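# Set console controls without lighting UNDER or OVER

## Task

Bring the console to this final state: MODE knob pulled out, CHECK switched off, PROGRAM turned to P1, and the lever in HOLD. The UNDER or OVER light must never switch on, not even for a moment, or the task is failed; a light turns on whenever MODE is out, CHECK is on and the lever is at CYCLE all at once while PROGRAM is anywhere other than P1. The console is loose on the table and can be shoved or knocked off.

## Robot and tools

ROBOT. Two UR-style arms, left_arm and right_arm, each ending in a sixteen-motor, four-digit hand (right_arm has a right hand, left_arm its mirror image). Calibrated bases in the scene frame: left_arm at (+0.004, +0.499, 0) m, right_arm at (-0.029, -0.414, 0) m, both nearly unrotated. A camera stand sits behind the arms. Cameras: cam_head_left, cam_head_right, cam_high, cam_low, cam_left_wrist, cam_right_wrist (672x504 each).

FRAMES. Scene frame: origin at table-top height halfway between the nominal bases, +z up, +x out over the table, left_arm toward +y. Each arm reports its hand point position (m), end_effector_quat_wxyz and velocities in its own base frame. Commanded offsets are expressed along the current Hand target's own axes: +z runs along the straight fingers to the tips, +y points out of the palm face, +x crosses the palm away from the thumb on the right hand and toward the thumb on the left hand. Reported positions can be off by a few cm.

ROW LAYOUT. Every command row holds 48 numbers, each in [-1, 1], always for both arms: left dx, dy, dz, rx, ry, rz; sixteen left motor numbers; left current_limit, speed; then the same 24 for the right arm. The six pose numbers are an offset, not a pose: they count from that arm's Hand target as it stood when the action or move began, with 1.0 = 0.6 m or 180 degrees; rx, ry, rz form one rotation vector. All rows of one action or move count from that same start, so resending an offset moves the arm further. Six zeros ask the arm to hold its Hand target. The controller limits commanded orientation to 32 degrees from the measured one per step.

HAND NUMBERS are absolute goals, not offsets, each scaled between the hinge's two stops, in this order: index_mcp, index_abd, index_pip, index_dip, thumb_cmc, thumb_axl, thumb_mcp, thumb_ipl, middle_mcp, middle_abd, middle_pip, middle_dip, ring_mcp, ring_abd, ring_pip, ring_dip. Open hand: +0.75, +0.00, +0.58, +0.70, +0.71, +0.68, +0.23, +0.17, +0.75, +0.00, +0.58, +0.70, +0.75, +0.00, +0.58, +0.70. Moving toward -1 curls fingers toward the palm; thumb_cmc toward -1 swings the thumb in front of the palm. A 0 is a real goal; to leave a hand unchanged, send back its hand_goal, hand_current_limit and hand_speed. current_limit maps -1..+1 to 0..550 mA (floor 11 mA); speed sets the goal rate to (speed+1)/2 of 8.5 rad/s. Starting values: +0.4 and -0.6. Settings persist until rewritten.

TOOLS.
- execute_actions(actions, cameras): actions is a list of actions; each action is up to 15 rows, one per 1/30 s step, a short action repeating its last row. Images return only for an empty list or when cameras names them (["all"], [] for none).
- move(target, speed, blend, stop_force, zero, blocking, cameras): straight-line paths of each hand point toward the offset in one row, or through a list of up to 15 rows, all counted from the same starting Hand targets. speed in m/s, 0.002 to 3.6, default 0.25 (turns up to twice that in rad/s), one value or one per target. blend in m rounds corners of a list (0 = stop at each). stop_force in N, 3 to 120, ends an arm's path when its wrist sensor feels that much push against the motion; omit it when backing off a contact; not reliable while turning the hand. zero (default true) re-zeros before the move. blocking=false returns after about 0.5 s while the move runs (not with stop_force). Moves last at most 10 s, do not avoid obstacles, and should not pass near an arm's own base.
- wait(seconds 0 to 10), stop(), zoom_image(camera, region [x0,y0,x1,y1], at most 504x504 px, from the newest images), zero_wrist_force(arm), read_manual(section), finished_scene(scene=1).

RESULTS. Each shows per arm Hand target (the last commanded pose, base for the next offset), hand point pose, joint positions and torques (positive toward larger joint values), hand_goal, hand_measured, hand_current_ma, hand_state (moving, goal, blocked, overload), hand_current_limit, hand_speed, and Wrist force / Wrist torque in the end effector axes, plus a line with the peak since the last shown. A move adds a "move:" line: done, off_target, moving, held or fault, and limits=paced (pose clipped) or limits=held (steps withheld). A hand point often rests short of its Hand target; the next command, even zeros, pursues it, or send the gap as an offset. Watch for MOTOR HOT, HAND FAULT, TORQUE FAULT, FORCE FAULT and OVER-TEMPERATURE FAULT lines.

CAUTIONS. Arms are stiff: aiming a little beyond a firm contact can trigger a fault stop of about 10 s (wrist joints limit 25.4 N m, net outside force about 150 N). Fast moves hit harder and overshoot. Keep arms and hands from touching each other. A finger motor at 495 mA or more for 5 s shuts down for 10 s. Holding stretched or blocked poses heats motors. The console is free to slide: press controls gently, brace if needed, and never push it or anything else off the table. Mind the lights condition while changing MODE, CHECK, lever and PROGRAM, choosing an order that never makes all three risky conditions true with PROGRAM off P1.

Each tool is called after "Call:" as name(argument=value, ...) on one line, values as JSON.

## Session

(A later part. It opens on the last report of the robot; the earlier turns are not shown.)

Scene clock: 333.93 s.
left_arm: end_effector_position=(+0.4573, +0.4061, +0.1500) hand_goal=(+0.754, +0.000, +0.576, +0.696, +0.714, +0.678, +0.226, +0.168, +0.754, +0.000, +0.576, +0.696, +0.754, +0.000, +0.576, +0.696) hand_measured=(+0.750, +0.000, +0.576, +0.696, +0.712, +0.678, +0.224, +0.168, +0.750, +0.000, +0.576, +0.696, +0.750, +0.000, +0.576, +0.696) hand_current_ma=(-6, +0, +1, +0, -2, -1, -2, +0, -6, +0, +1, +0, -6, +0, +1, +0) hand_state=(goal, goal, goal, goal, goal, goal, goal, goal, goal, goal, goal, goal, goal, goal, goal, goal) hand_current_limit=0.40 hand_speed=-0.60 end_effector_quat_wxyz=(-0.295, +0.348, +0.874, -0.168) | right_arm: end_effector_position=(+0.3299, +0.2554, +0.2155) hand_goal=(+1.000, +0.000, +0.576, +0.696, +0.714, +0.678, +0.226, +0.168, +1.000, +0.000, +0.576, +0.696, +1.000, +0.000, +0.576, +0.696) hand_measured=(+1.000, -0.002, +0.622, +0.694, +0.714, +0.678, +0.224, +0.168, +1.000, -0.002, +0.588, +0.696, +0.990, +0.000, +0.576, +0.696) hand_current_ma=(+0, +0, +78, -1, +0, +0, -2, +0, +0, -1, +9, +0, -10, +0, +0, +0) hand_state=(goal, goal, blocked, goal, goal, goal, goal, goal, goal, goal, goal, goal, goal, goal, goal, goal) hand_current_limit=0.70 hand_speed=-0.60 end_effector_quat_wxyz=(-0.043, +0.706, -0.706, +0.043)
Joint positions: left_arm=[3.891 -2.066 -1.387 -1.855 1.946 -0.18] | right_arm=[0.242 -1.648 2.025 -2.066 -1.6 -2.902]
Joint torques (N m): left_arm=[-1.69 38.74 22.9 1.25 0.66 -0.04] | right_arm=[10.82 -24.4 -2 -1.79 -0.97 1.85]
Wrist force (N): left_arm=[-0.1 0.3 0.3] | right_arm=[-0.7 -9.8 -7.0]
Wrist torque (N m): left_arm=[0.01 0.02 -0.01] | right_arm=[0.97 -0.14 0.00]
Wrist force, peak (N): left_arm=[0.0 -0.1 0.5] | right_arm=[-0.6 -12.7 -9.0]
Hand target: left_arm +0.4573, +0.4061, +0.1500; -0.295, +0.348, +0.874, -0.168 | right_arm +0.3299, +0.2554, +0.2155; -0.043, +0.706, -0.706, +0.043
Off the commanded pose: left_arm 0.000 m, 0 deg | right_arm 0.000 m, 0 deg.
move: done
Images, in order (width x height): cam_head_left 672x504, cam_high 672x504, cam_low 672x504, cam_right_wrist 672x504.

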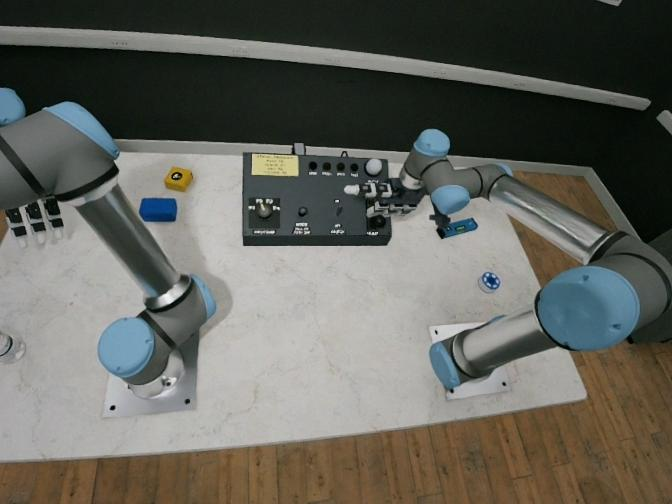

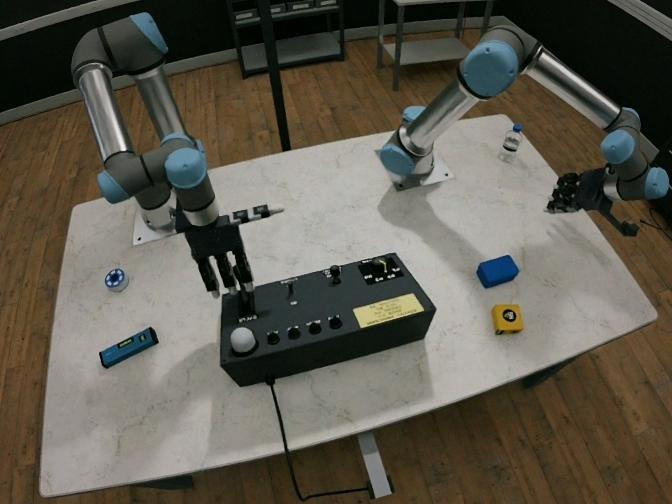

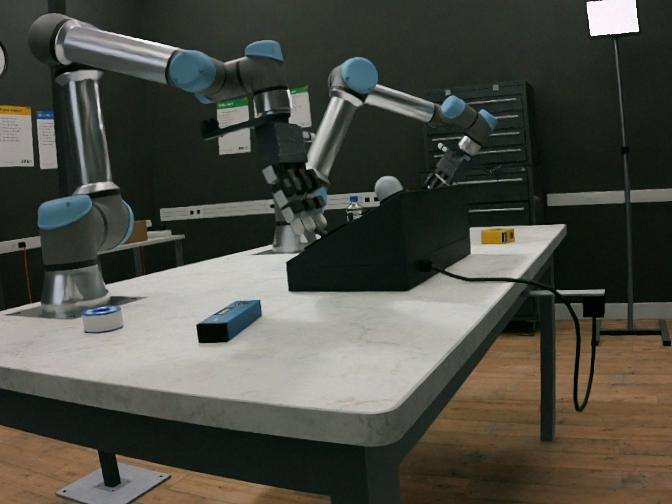

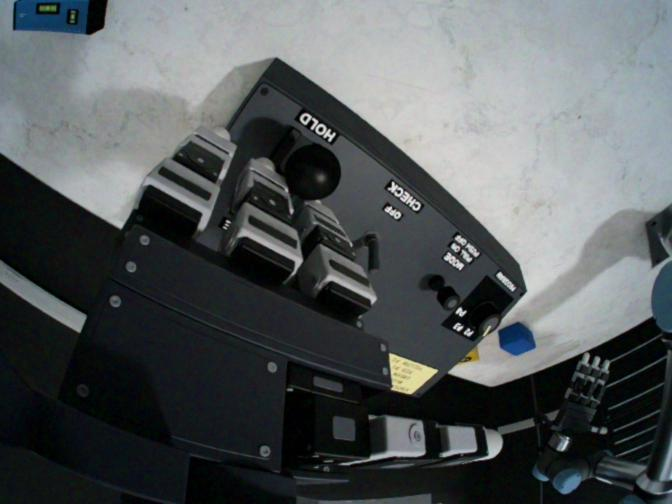

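Call:
move(target=[0,0,0,0,0,0,0.754,0,0.576,0.696,0.714,0.678,0.226,0.168,0.754,0,0.576,0.696,0.754,0,0.576,0.696,0.4,-0.6,0,0.0238,0.0077,0,0,0,1,0,0.576,0.696,0.714,0.678,0.226,0.168,1,0,0.576,0.696,1,0,0.576,0.696,0.7,-0.6], speed=0.03, stop_force=10, cameras=["cam_right_wrist", "cam_head_left", "cam_low"])

Call:
zoom_image(camera="cam_right_wrist", region=[150, 0, 500, 250])

Call:
zoom_image(camera="cam_head_left", region=[232, 140, 402, 255])

Call:
zoom_image(camera="cam_low", region=[280, 80, 500, 300])

Scene clock: 348.57 s.
left_arm: end_effector_position=(+0.4573, +0.4061, +0.1500) hand_goal=(+0.754, +0.000, +0.576, +0.696, +0.714, +0.678, +0.226, +0.168, +0.754, +0.000, +0.576, +0.696, +0.754, +0.000, +0.576, +0.696) hand_measured=(+0.750, +0.000, +0.576, +0.696, +0.712, +0.678, +0.224, +0.168, +0.750, +0.000, +0.576, +0.696, +0.750, +0.000, +0.576, +0.696) hand_current_ma=(-6, +0, +1, +0, -2, -1, -2, +0, -6, +0, +1, +0, -6, +0, +1, +0) hand_state=(goal, goal, goal, goal, goal, goal, goal, goal, goal, goal, goal, goal, goal, goal, goal, goal) hand_current_limit=0.40 hand_speed=-0.60 end_effector_quat_wxyz=(-0.295, +0.348, +0.874, -0.168) | right_arm: end_effector_position=(+0.3287, +0.2555, +0.2150) hand_goal=(+1.000, +0.000, +0.576, +0.696, +0.714, +0.678, +0.226, +0.168, +1.000, +0.000, +0.576, +0.696, +1.000, +0.000, +0.576, +0.696) hand_measured=(+1.002, -0.002, +0.650, +0.692, +0.714, +0.678, +0.224, +0.168, +1.000, -0.004, +0.610, +0.696, +0.990, +0.000, +0.576, +0.696) hand_current_ma=(+0, +0, +165, -1, +0, +0, -2, +0, +0, -2, +52, +0, -10, +0, +0, +0) hand_state=(goal, goal, blocked, goal, goal, goal, goal, goal, goal, goal, blocked, goal, goal, goal, goal, goal) hand_current_limit=0.70 hand_speed=-0.60 end_effector_quat_wxyz=(-0.043, +0.706, -0.706, +0.043)
Joint positions: left_arm=[3.891 -2.066 -1.387 -1.855 1.946 -0.18] | right_arm=[0.243 -1.65 2.028 -2.068 -1.6 -2.901]
Joint torques (N m): left_arm=[-0.58 40.01 22.66 1.49 0.82 -0.21] | right_arm=[-7.94 -6.9 -32.16 0.59 1.59 -2.25]
Wrist force (N): left_arm=[-0.2 0.1 0.1] | right_arm=[-0.5 -8.6 -6.8]
Wrist torque (N m): left_arm=[0.01 0.02 -0.01] | right_arm=[0.96 -0.13 0.05]
Wrist force, peak (N): left_arm=[0.4 0.1 0.3] | right_arm=[-0.6 -20.0 -13.7]
Hand target: left_arm +0.4573, +0.4061, +0.1500; -0.295, +0.348, +0.874, -0.168 | right_arm +0.3288, +0.2555, +0.2150; -0.043, +0.706, -0.706, +0.043 (not the last commanded pose)
Off the commanded pose: left_arm 0.000 m, 0 deg | right_arm 0.014 m, 0 deg.
move: contact (right_arm)
Images, in order (width x height): cam_head_left 672x504, cam_low 672x504, cam_right_wrist 672x504.

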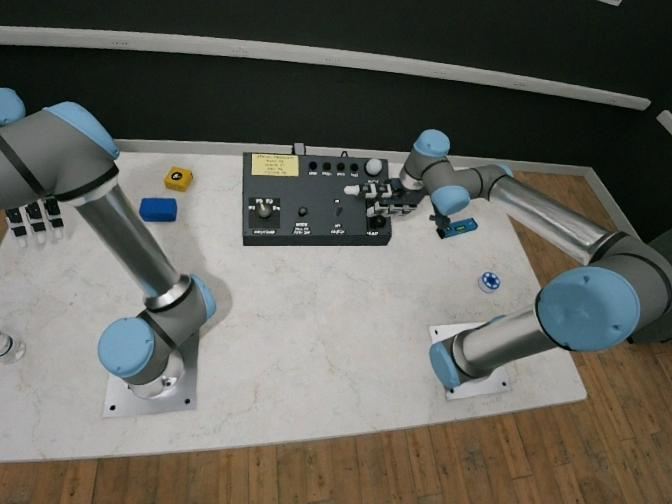

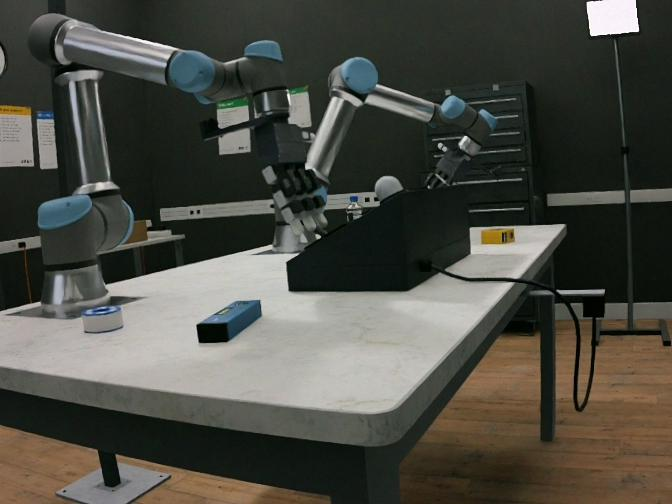

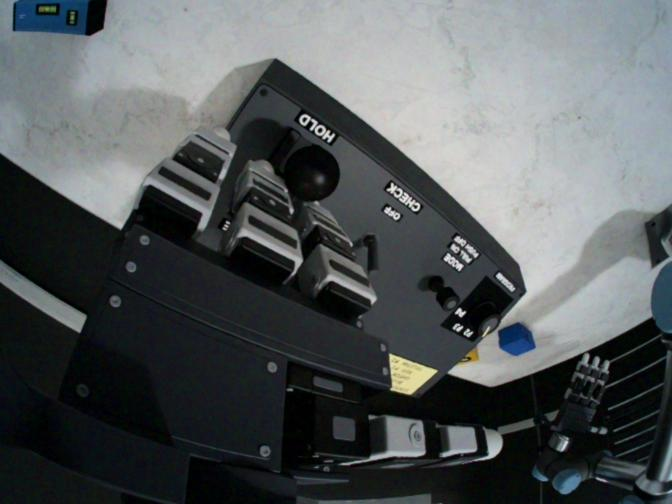

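Scaled by 1.440 from the camera's 672x504 image, which has a finer 960x720 frame.

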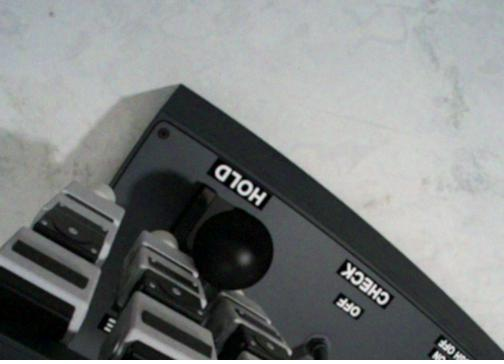

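Scaled by 2.965 from the camera's 672x504 image, which has a finer 960x720 frame.

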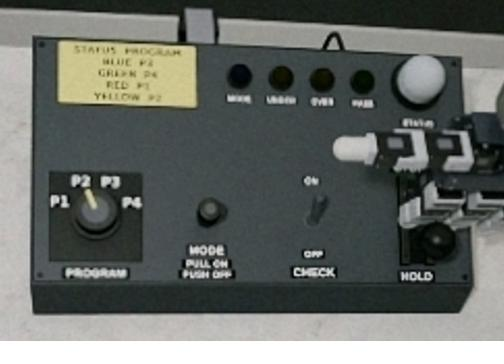

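Scaled by 2.291 from the camera's 672x504 image, which has a finer 960x720 frame.

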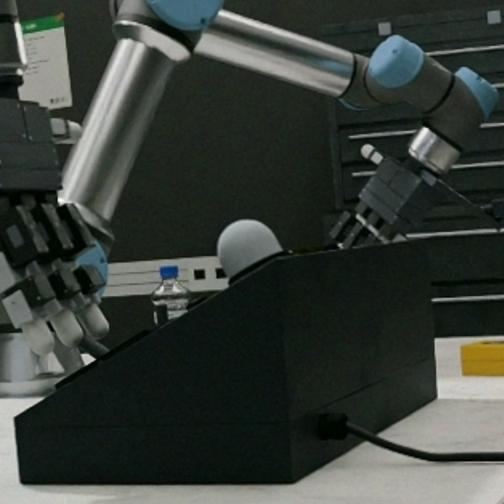

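Call:
move(target=[[0,0,0,0,0,0,0.754,0,0.576,0.696,0.714,0.678,0.226,0.168,0.754,0,0.576,0.696,0.754,0,0.576,0.696,0.4,-0.6,0,-0.0633,-0.0208,0,0,0,1,0,0.576,0.696,0.714,0.678,0.226,0.168,1,0,0.576,0.696,1,0,0.576,0.696,0.7,-0.6],[0,0,0,0,0,0,0.754,0,0.576,0.696,0.714,0.678,0.226,0.168,0.754,0,0.576,0.696,0.754,0,0.576,0.696,0.4,-0.6,-0.2392,-0.1167,-0.1284,0,0,0,1,0,0.576,0.696,0.714,0.678,0.226,0.168,1,0,0.576,0.696,1,0,0.576,0.696,0.7,-0.6],[0,0,0,0,0,0,0.754,0,0.576,0.696,0.714,0.678,0.226,0.168,0.754,0,0.576,0.696,0.754,0,0.576,0.696,0.4,-0.6,-0.2392,-0.1086,-0.0622,0,0,0,1,0,0.576,0.696,0.714,0.678,0.226,0.168,1,0,0.576,0.696,1,0,0.576,0.696,0.7,-0.6]], speed=0.15, blend=[0.01, 0.02, 0], cameras=["cam_right_wrist", "cam_head_left", "cam_low", "cam_high"])

Call:
zoom_image(camera="cam_right_wrist", region=[150, 0, 500, 250])

Call:
zoom_image(camera="cam_low", region=[280, 80, 500, 300])

Call:
zoom_image(camera="cam_high", region=[180, 200, 400, 390])

Scene clock: 383.17 s.
left_arm: end_effector_position=(+0.4573, +0.4061, +0.1500) hand_goal=(+0.754, +0.000, +0.576, +0.696, +0.714, +0.678, +0.226, +0.168, +0.754, +0.000, +0.576, +0.696, +0.754, +0.000, +0.576, +0.696) hand_measured=(+0.750, +0.000, +0.576, +0.696, +0.712, +0.678, +0.224, +0.168, +0.750, +0.000, +0.576, +0.696, +0.750, +0.000, +0.576, +0.696) hand_current_ma=(-6, +0, +1, +0, -2, -1, -2, +0, -6, +0, +1, +0, -6, +0, +1, +0) hand_state=(goal, goal, goal, goal, goal, goal, goal, goal, goal, goal, goal, goal, goal, goal, goal, goal) hand_current_limit=0.40 hand_speed=-0.60 end_effector_quat_wxyz=(-0.295, +0.348, +0.874, -0.168) | right_arm: end_effector_position=(+0.3888, +0.3990, +0.2601) hand_goal=(+1.000, +0.000, +0.576, +0.696, +0.714, +0.678, +0.226, +0.168, +1.000, +0.000, +0.576, +0.696, +1.000, +0.000, +0.576, +0.696) hand_measured=(+0.998, -0.002, +0.578, +0.692, +0.714, +0.678, +0.224, +0.168, +0.998, -0.002, +0.578, +0.696, +0.990, +0.000, +0.576, +0.696) hand_current_ma=(-1, +0, +0, -1, +0, +0, -2, +0, -1, -1, +0, +0, -10, +0, +0, +0) hand_state=(goal, goal, goal, goal, goal, goal, goal, goal, goal, goal, goal, goal, goal, goal, goal, goal) hand_current_limit=0.70 hand_speed=-0.60 end_effector_quat_wxyz=(-0.043, +0.706, -0.706, +0.043)
Joint positions: left_arm=[3.891 -2.066 -1.387 -1.855 1.946 -0.18] | right_arm=[0.471 -1.365 1.599 -1.915 -1.626 -2.674]
Joint torques (N m): left_arm=[-0.98 39.85 22.59 1.27 0.82 0.02] | right_arm=[9.04 -24.95 -12.2 -4.57 -0.22 2.19]
Wrist force (N): left_arm=[-0.2 0.0 0.3] | right_arm=[-0.3 0.0 0.8]
Wrist torque (N m): left_arm=[-0.02 0.04 -0.01] | right_arm=[-0.11 0.00 0.02]
Wrist force, peak (N): left_arm=[0.3 0.3 0.4] | right_arm=[-0.5 -8.9 -7.1]
Hand target: left_arm +0.4573, +0.4061, +0.1500; -0.295, +0.348, +0.874, -0.168 | right_arm +0.3888, +0.3990, +0.2600; -0.043, +0.706, -0.706, +0.043
Off the commanded pose: left_arm 0.000 m, 0 deg | right_arm 0.000 m, 0 deg.
move: done
Images, in order (width x height): cam_head_left 672x504, cam_high 672x504, cam_low 672x504, cam_right_wrist 672x504.

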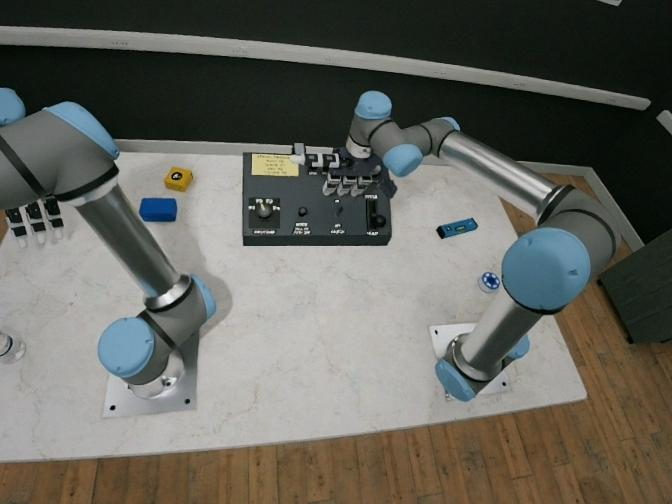

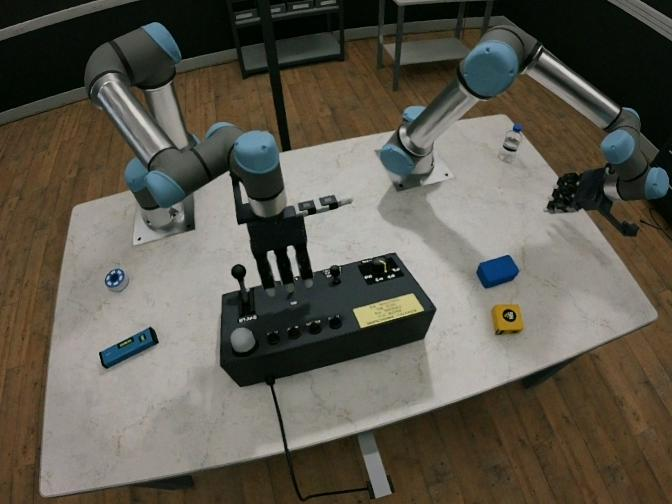

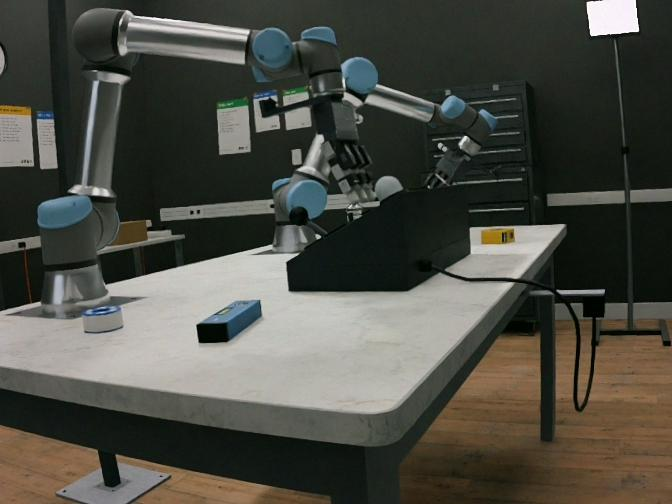

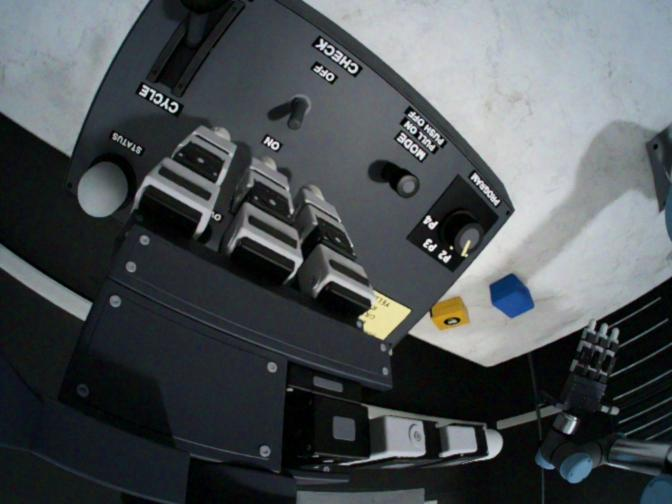

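Scaled by 1.440 from the camera's 672x504 image, which has a finer 960x720 frame.

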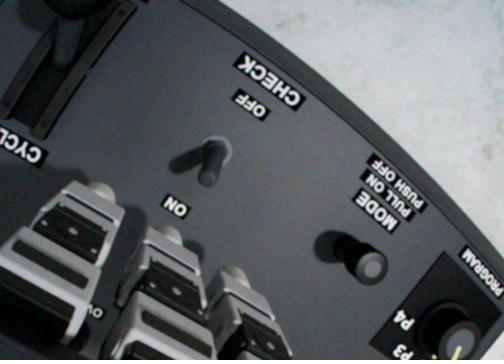

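Scaled by 2.291 from the camera's 672x504 image, which has a finer 960x720 frame.

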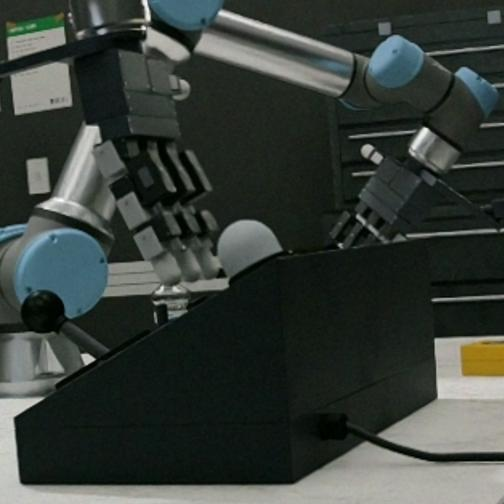

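Scaled by 2.291 from the camera's 672x504 image, which has a finer 960x720 frame.

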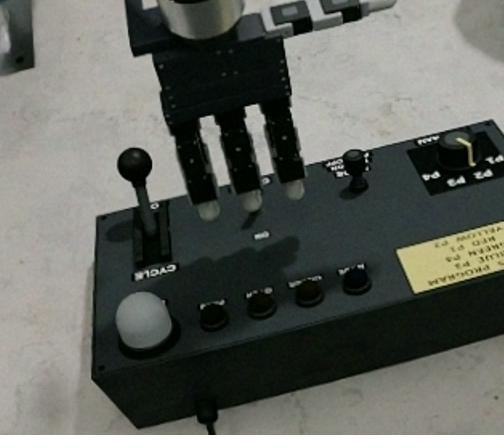

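Call:
move(target=[[0,0,0,0,0,0,0.754,0,0.576,0.696,0.714,0.678,0.226,0.168,0.754,0,0.576,0.696,0.754,0,0.576,0.696,0.4,-0.6,0,0.0072,0.0518,0,0,0,1,0,0.576,0.696,0.714,0.678,0.226,0.168,1,0,0.576,0.696,1,0,0.576,0.696,0.7,-0.6],[0,0,0,0,0,0,0.754,0,0.576,0.696,0.714,0.678,0.226,0.168,0.754,0,0.576,0.696,0.754,0,0.576,0.696,0.4,-0.6,0,0.068,0.0743,0,0,0,1,0,0.576,0.696,0.714,0.678,0.226,0.168,1,0,0.576,0.696,1,0,0.576,0.696,0.7,-0.6]], speed=0.06, stop_force=15, cameras=["cam_right_wrist", "cam_head_left", "cam_low", "cam_high"])

Call:
zoom_image(camera="cam_right_wrist", region=[150, 0, 500, 250])

Call:
zoom_image(camera="cam_head_left", region=[232, 140, 402, 255])

Call:
zoom_image(camera="cam_high", region=[180, 200, 400, 390])

Scene clock: 406.07 s.
left_arm: end_effector_position=(+0.4573, +0.4061, +0.1500) hand_goal=(+0.754, +0.000, +0.576, +0.696, +0.714, +0.678, +0.226, +0.168, +0.754, +0.000, +0.576, +0.696, +0.754, +0.000, +0.576, +0.696) hand_measured=(+0.750, +0.000, +0.576, +0.696, +0.712, +0.678, +0.224, +0.168, +0.750, +0.000, +0.576, +0.696, +0.750, +0.000, +0.576, +0.696) hand_current_ma=(-6, +0, +1, +0, -2, -1, -2, +0, -6, +0, +1, +0, -6, +0, +1, +0) hand_state=(goal, goal, goal, goal, goal, goal, goal, goal, goal, goal, goal, goal, goal, goal, goal, goal) hand_current_limit=0.40 hand_speed=-0.60 end_effector_quat_wxyz=(-0.295, +0.348, +0.874, -0.168) | right_arm: end_effector_position=(+0.3538, +0.3990, +0.2108) hand_goal=(+1.000, +0.000, +0.576, +0.696, +0.714, +0.678, +0.226, +0.168, +1.000, +0.000, +0.576, +0.696, +1.000, +0.000, +0.576, +0.696) hand_measured=(+0.998, -0.002, +0.578, +0.692, +0.714, +0.678, +0.224, +0.168, +1.000, -0.002, +0.608, +0.712, +0.990, +0.000, +0.576, +0.696) hand_current_ma=(-1, +0, +0, -1, +0, +0, -2, +0, +0, -1, +46, +16, -10, +0, +0, +0) hand_state=(goal, goal, goal, goal, goal, goal, goal, goal, goal, goal, blocked, goal, goal, goal, goal, goal) hand_current_limit=0.70 hand_speed=-0.60 end_effector_quat_wxyz=(-0.043, +0.706, -0.706, +0.043)
Joint positions: left_arm=[3.891 -2.066 -1.387 -1.855 1.946 -0.18] | right_arm=[0.501 -1.392 1.763 -2.05 -1.629 -2.645]
Joint torques (N m): left_arm=[-2.01 40.92 21.58 1.38 0.7 0.03] | right_arm=[10.06 -37.39 -7.5 -3.62 -1.13 2.03]
Wrist force (N): left_arm=[0.0 0.1 0.3] | right_arm=[-0.1 -1.6 -3.2]
Wrist torque (N m): left_arm=[-0.01 0.00 0.00] | right_arm=[0.52 0.08 0.05]
Wrist force, peak (N): left_arm=[-0.1 0.0 0.6] | right_arm=[0.5 -5.7 -2.9]
Hand target: left_arm +0.4573, +0.4061, +0.1500; -0.295, +0.348, +0.874, -0.168 | right_arm +0.3538, +0.3990, +0.2108; -0.043, +0.706, -0.706, +0.043
Off the commanded pose: left_arm 0.000 m, 0 deg | right_arm 0.000 m, 0 deg.
move: done
Images, in order (width x height): cam_head_left 672x504, cam_high 672x504, cam_low 672x504, cam_right_wrist 672x504.

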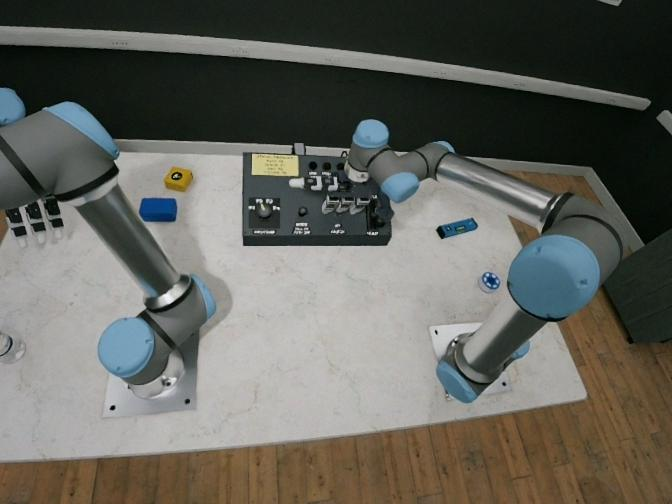

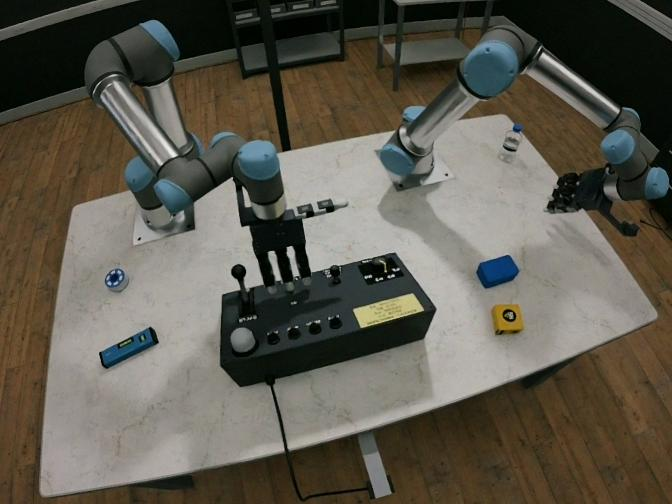

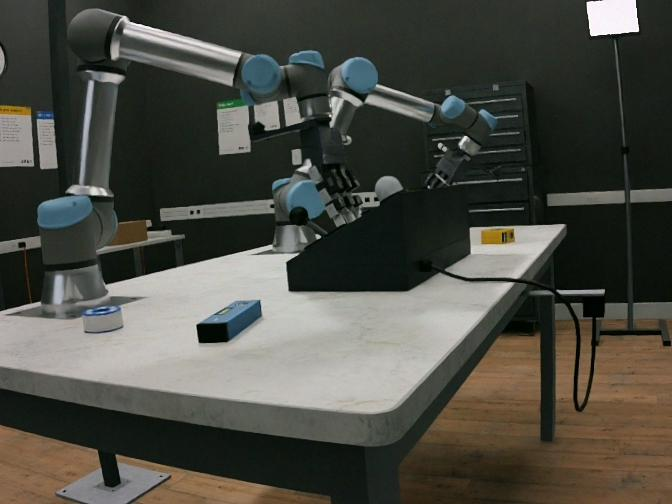

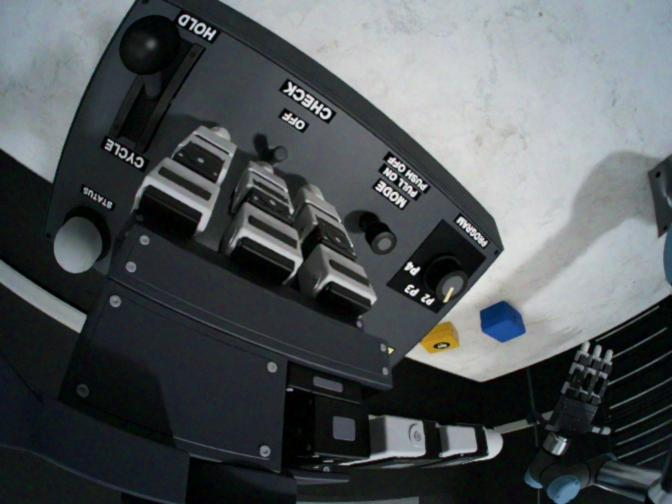

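Scaled by 1.440 from the camera's 672x504 image, which has a finer 960x720 frame.

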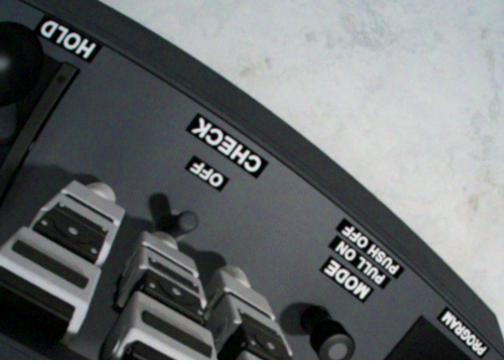

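Scaled by 2.965 from the camera's 672x504 image, which has a finer 960x720 frame.

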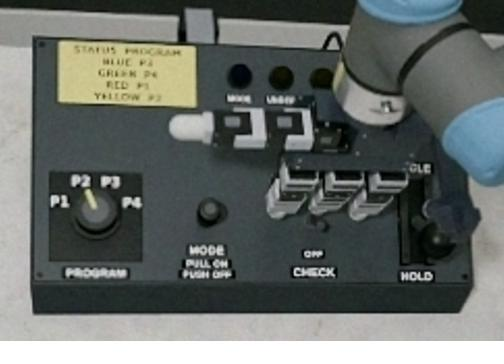

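Scaled by 2.291 from the camera's 672x504 image, which has a finer 960x720 frame.

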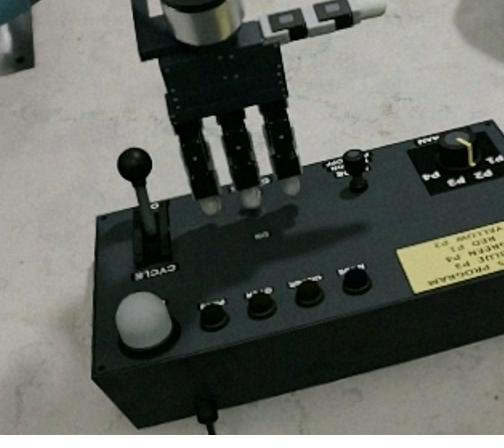

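Call:
move(target=[0,0,0,0,0,0,0.754,0,0.576,0.696,0.714,0.678,0.226,0.168,0.754,0,0.576,0.696,0.754,0,0.576,0.696,0.4,-0.6,0,0.0127,0.004,0,0,0,1,0,0.576,0.696,0.714,0.678,0.226,0.168,1,0,0.576,0.696,1,0,0.576,0.696,0.7,-0.6], speed=0.04, stop_force=10)

Call:
move(target=[0,0,0,0,0,0,0.754,0,0.576,0.696,0.714,0.678,0.226,0.168,0.754,0,0.576,0.696,0.754,0,0.576,0.696,0.4,-0.6,0,-0.08,-0.05,0,0,0,1,0,0.576,0.696,0.714,0.678,0.226,0.168,1,0,0.576,0.696,1,0,0.576,0.696,0.7,-0.6], speed=0.12, cameras=["cam_right_wrist", "cam_head_left"])

Call:
zoom_image(camera="cam_right_wrist", region=[150, 0, 550, 300])

Scene clock: 485.10 s.
left_arm: end_effector_position=(+0.4573, +0.4061, +0.1500) hand_goal=(+0.754, +0.000, +0.576, +0.696, +0.714, +0.678, +0.226, +0.168, +0.754, +0.000, +0.576, +0.696, +0.754, +0.000, +0.576, +0.696) hand_measured=(+0.750, +0.000, +0.576, +0.696, +0.712, +0.678, +0.224, +0.168, +0.750, +0.000, +0.576, +0.696, +0.750, +0.000, +0.576, +0.696) hand_current_ma=(-6, +0, +1, +0, -2, -1, -2, +0, -6, +0, +1, +0, -6, +0, +1, +0) hand_state=(goal, goal, goal, goal, goal, goal, goal, goal, goal, goal, goal, goal, goal, goal, goal, goal) hand_current_limit=0.40 hand_speed=-0.60 end_effector_quat_wxyz=(-0.295, +0.348, +0.874, -0.168) | right_arm: end_effector_position=(+0.3465, +0.3990, +0.2075) hand_goal=(+1.000, +0.000, +0.576, +0.696, +0.714, +0.678, +0.226, +0.168, +1.000, +0.000, +0.576, +0.696, +1.000, +0.000, +0.576, +0.696) hand_measured=(+0.998, -0.002, +0.578, +0.692, +0.714, +0.678, +0.224, +0.168, +1.002, -0.002, +0.664, +0.742, +0.990, +0.000, +0.576, +0.696) hand_current_ma=(-1, +0, +0, -1, +0, +0, -2, +0, +0, -1, +212, +83, -10, +0, +0, +0) hand_state=(goal, goal, goal, goal, goal, goal, goal, goal, goal, goal, blocked, blocked, goal, goal, goal, goal) hand_current_limit=0.70 hand_speed=-0.60 end_effector_quat_wxyz=(-0.043, +0.706, -0.706, +0.043)
Joint positions: left_arm=[3.891 -2.066 -1.387 -1.855 1.946 -0.18] | right_arm=[0.507 -1.401 1.783 -2.06 -1.63 -2.638]
Joint torques (N m): left_arm=[-0.09 41.01 24.61 1.42 0.6 0.3] | right_arm=[10.64 -33.5 -3.46 -2.54 -0.61 2.15]
Wrist force (N): left_arm=[-0.1 -0.1 0.4] | right_arm=[-0.1 -4.7 -7.4]
Wrist torque (N m): left_arm=[-0.06 0.01 0.00] | right_arm=[1.23 0.19 -0.01]
Wrist force, peak (N): left_arm=[0.2 0.3 0.6] | right_arm=[-0.1 -4.8 -7.9]
Hand target: left_arm +0.4573, +0.4061, +0.1500; -0.295, +0.348, +0.874, -0.168 | right_arm +0.3465, +0.3990, +0.2075; -0.043, +0.706, -0.706, +0.043
Off the commanded pose: left_arm 0.000 m, 0 deg | right_arm 0.000 m, 0 deg.
move: done

Scene clock: 486.10 s.
left_arm: end_effector_position=(+0.4573, +0.4061, +0.1500) hand_goal=(+0.754, +0.000, +0.576, +0.696, +0.714, +0.678, +0.226, +0.168, +0.754, +0.000, +0.576, +0.696, +0.754, +0.000, +0.576, +0.696) hand_measured=(+0.750, +0.000, +0.576, +0.696, +0.712, +0.678, +0.224, +0.168, +0.750, +0.000, +0.576, +0.696, +0.750, +0.000, +0.576, +0.696) hand_current_ma=(-6, +0, +1, +0, -2, -1, -2, +0, -6, +0, +1, +0, -6, +0, +1, +0) hand_state=(goal, goal, goal, goal, goal, goal, goal, goal, goal, goal, goal, goal, goal, goal, goal, goal) hand_current_limit=0.40 hand_speed=-0.60 end_effector_quat_wxyz=(-0.295, +0.348, +0.874, -0.168) | right_arm: end_effector_position=(+0.3904, +0.3990, +0.2431) hand_goal=(+1.000, +0.000, +0.576, +0.696, +0.714, +0.678, +0.226, +0.168, +1.000, +0.000, +0.576, +0.696, +1.000, +0.000, +0.576, +0.696) hand_measured=(+0.996, -0.002, +0.578, +0.692, +0.714, +0.678, +0.224, +0.168, +0.998, -0.002, +0.578, +0.698, +0.990, +0.000, +0.576, +0.696) hand_current_ma=(-2, +0, +0, -1, +0, +0, -2, +0, -1, -1, +0, +1, -10, +0, +0, +0) hand_state=(goal, goal, goal, goal, goal, goal, goal, goal, goal, goal, goal, goal, goal, goal, goal, goal) hand_current_limit=0.70 hand_speed=-0.60 end_effector_quat_wxyz=(-0.043, +0.706, -0.706, +0.043)
Joint positions: left_arm=[3.891 -2.066 -1.387 -1.855 1.946 -0.18] | right_arm=[0.47 -1.352 1.628 -1.956 -1.626 -2.675]
Joint torques (N m): left_arm=[-1.24 40.87 23.27 1.36 0.81 0.28] | right_arm=[-10.04 -26.93 -38.67 -0.36 1.11 -2.52]
Wrist force (N): left_arm=[0.1 0.1 0.4] | right_arm=[-0.3 0.0 0.8]
Wrist torque (N m): left_arm=[-0.03 0.00 0.01] | right_arm=[-0.09 -0.01 0.17]
Wrist force, peak (N): left_arm=[0.4 0.1 0.3] | right_arm=[-0.1 -4.6 -7.7]
Hand target: left_arm +0.4573, +0.4061, +0.1500; -0.295, +0.348, +0.874, -0.168 | right_arm +0.3905, +0.3990, +0.2431; -0.043, +0.706, -0.706, +0.043
Off the commanded pose: left_arm 0.000 m, 0 deg | right_arm 0.000 m, 0 deg.
move: done
Images, in order (width x height): cam_head_left 672x504, cam_right_wrist 672x504.

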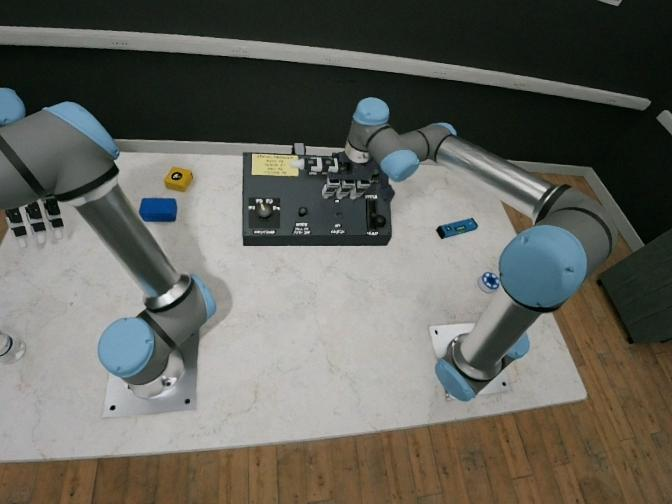

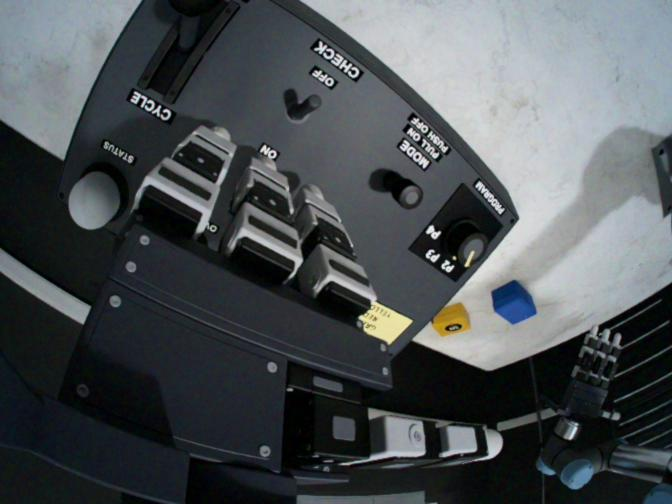

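Scaled by 1.260 from the camera's 672x504 image, which has a finer 960x720 frame.

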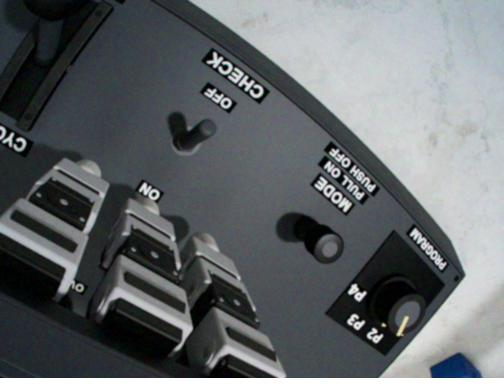

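Call:
move(target=[[0,0,0,0,0,0,0.754,0,0.576,0.696,0.714,0.678,0.226,0.168,0.754,0,0.576,0.696,0.754,0,0.576,0.696,0.4,-0.6,-0.0833,0.0147,-0.0857,0,0,0,1,0.15,0.576,0.696,0.714,0.678,0.226,0.168,1,-0.15,0.576,0.696,1,-0.15,0.576,0.696,0.7,-0.6],[0,0,0,0,0,0,0.754,0,0.576,0.696,0.714,0.678,0.226,0.168,0.754,0,0.576,0.696,0.754,0,0.576,0.696,0.4,-0.6,-0.3972,0.0982,-0.0332,0,-0.0257,0.0793,1,0.15,0.576,0.696,0.714,0.678,0.226,0.168,1,-0.15,0.576,0.696,1,-0.15,0.576,0.696,0.7,-0.6]], speed=0.2, blend=[0.02, 0], cameras=["cam_right_wrist", "cam_head_left", "cam_head_right", "cam_high"])

Call:
zoom_image(camera="cam_right_wrist", region=[150, 0, 500, 250])

Call:
zoom_image(camera="cam_high", region=[270, 200, 470, 370])

Call:
zoom_image(camera="cam_head_left", region=[232, 140, 402, 255])

Scene clock: 518.67 s.
left_arm: end_effector_position=(+0.4573, +0.4061, +0.1500) hand_goal=(+0.754, +0.000, +0.576, +0.696, +0.714, +0.678, +0.226, +0.168, +0.754, +0.000, +0.576, +0.696, +0.754, +0.000, +0.576, +0.696) hand_measured=(+0.750, +0.000, +0.576, +0.696, +0.712, +0.678, +0.224, +0.168, +0.750, +0.000, +0.576, +0.696, +0.750, +0.000, +0.576, +0.696) hand_current_ma=(-6, +0, +1, +0, -2, -1, -2, +0, -6, +0, +1, +0, -6, +0, +1, +0) hand_state=(goal, goal, goal, goal, goal, goal, goal, goal, goal, goal, goal, goal, goal, goal, goal, goal) hand_current_limit=0.40 hand_speed=-0.60 end_effector_quat_wxyz=(-0.295, +0.348, +0.874, -0.168) | right_arm: end_effector_position=(+0.3295, +0.6372, +0.2558) hand_goal=(+1.000, +0.150, +0.576, +0.696, +0.714, +0.678, +0.226, +0.168, +1.000, -0.150, +0.576, +0.696, +1.000, -0.150, +0.576, +0.696) hand_measured=(+0.996, +0.146, +0.578, +0.692, +0.714, +0.678, +0.224, +0.168, +0.998, -0.146, +0.578, +0.698, +0.990, -0.146, +0.576, +0.696) hand_current_ma=(-2, -2, +0, -1, +0, +0, -2, +0, -1, +1, +0, +1, -10, +1, +0, +0) hand_state=(goal, goal, goal, goal, goal, goal, goal, goal, goal, goal, goal, goal, goal, goal, goal, goal) hand_current_limit=0.70 hand_speed=-0.60 end_effector_quat_wxyz=(+0.077, -0.614, +0.786, -0.009)
Joint positions: left_arm=[3.891 -2.066 -1.387 -1.855 1.946 -0.18] | right_arm=[0.798 -1.108 1.282 -1.896 -1.609 -2.103]
Joint torques (N m): left_arm=[-1.76 40.98 24.17 1.31 0.84 0.06] | right_arm=[10.2 -36.46 -39.69 -0.26 -1.55 2.01]
Wrist force (N): left_arm=[0.0 0.2 0.2] | right_arm=[-1.0 0.3 1.0]
Wrist torque (N m): left_arm=[0.02 0.00 0.00] | right_arm=[-0.08 0.03 -0.02]
Wrist force, peak (N): left_arm=[0.2 0.1 0.7] | right_arm=[-1.8 0.8 1.2]
Hand target: left_arm +0.4573, +0.4061, +0.1500; -0.295, +0.348, +0.874, -0.168 | right_arm +0.3295, +0.6373, +0.2558; +0.077, -0.614, +0.786, -0.009
Off the commanded pose: left_arm 0.000 m, 0 deg | right_arm 0.000 m, 0 deg.
move: done
Images, in order (width x height): cam_head_left 672x504, cam_head_right 672x504, cam_high 672x504, cam_right_wrist 672x504.

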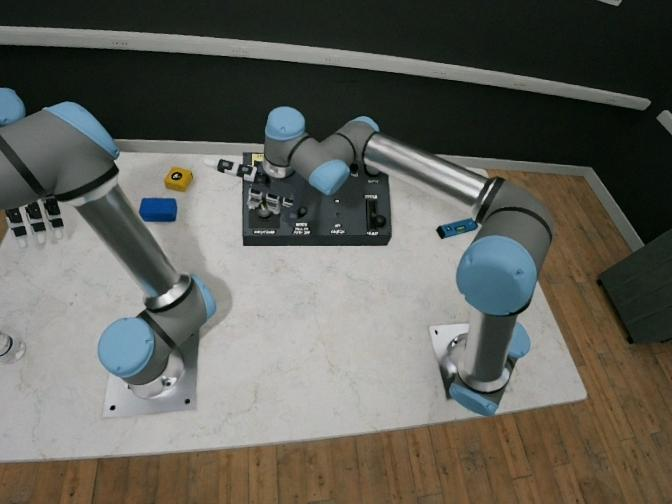

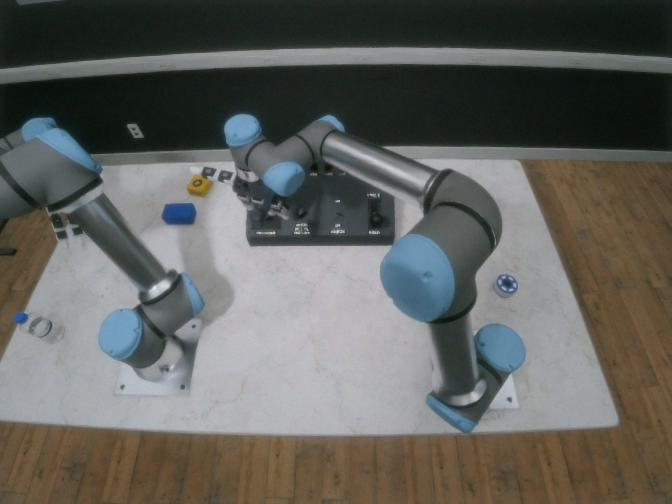

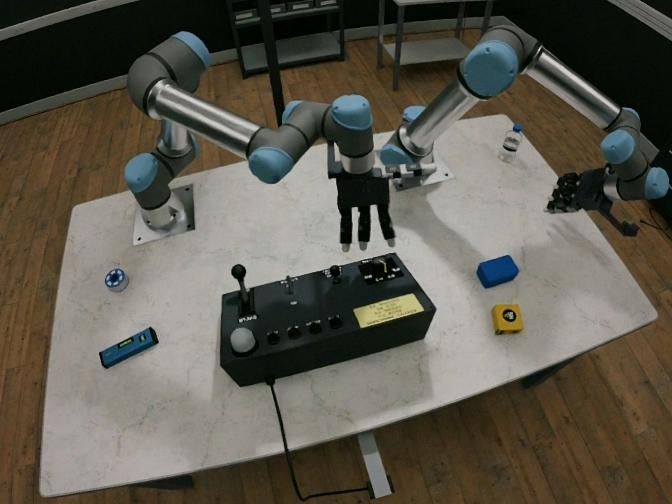

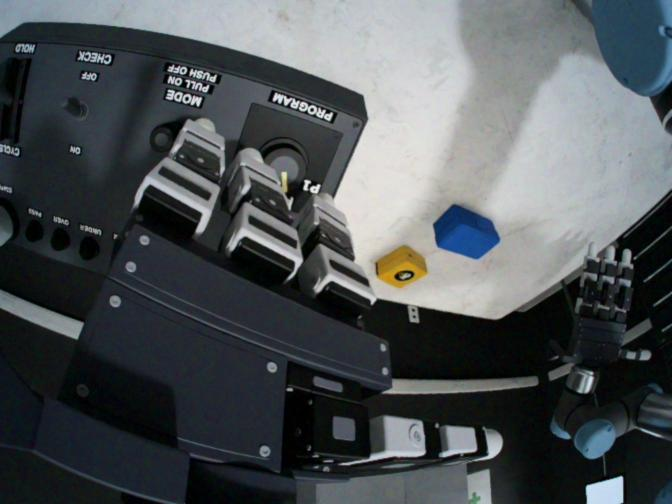

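Scaled by 1.440 from the camera's 672x504 image, which has a finer 960x720 frame.

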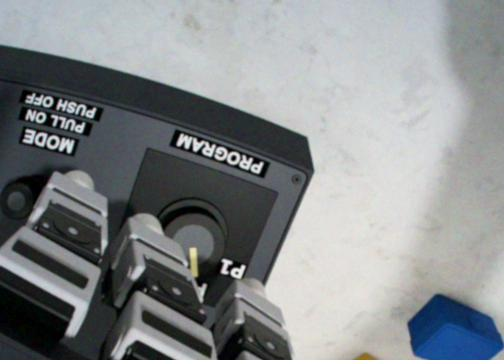

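Scaled by 2.520 from the camera's 672x504 image, which has a finer 960x720 frame.

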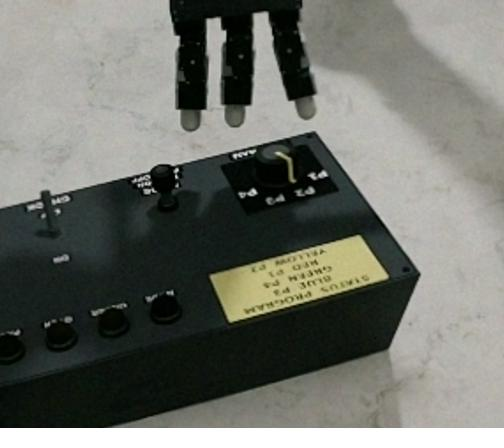

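Scaled by 2.965 from the camera's 672x504 image, which has a finer 960x720 frame.

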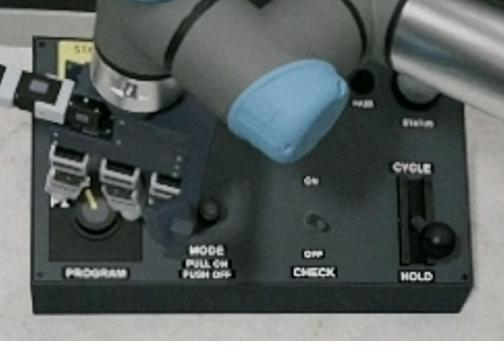

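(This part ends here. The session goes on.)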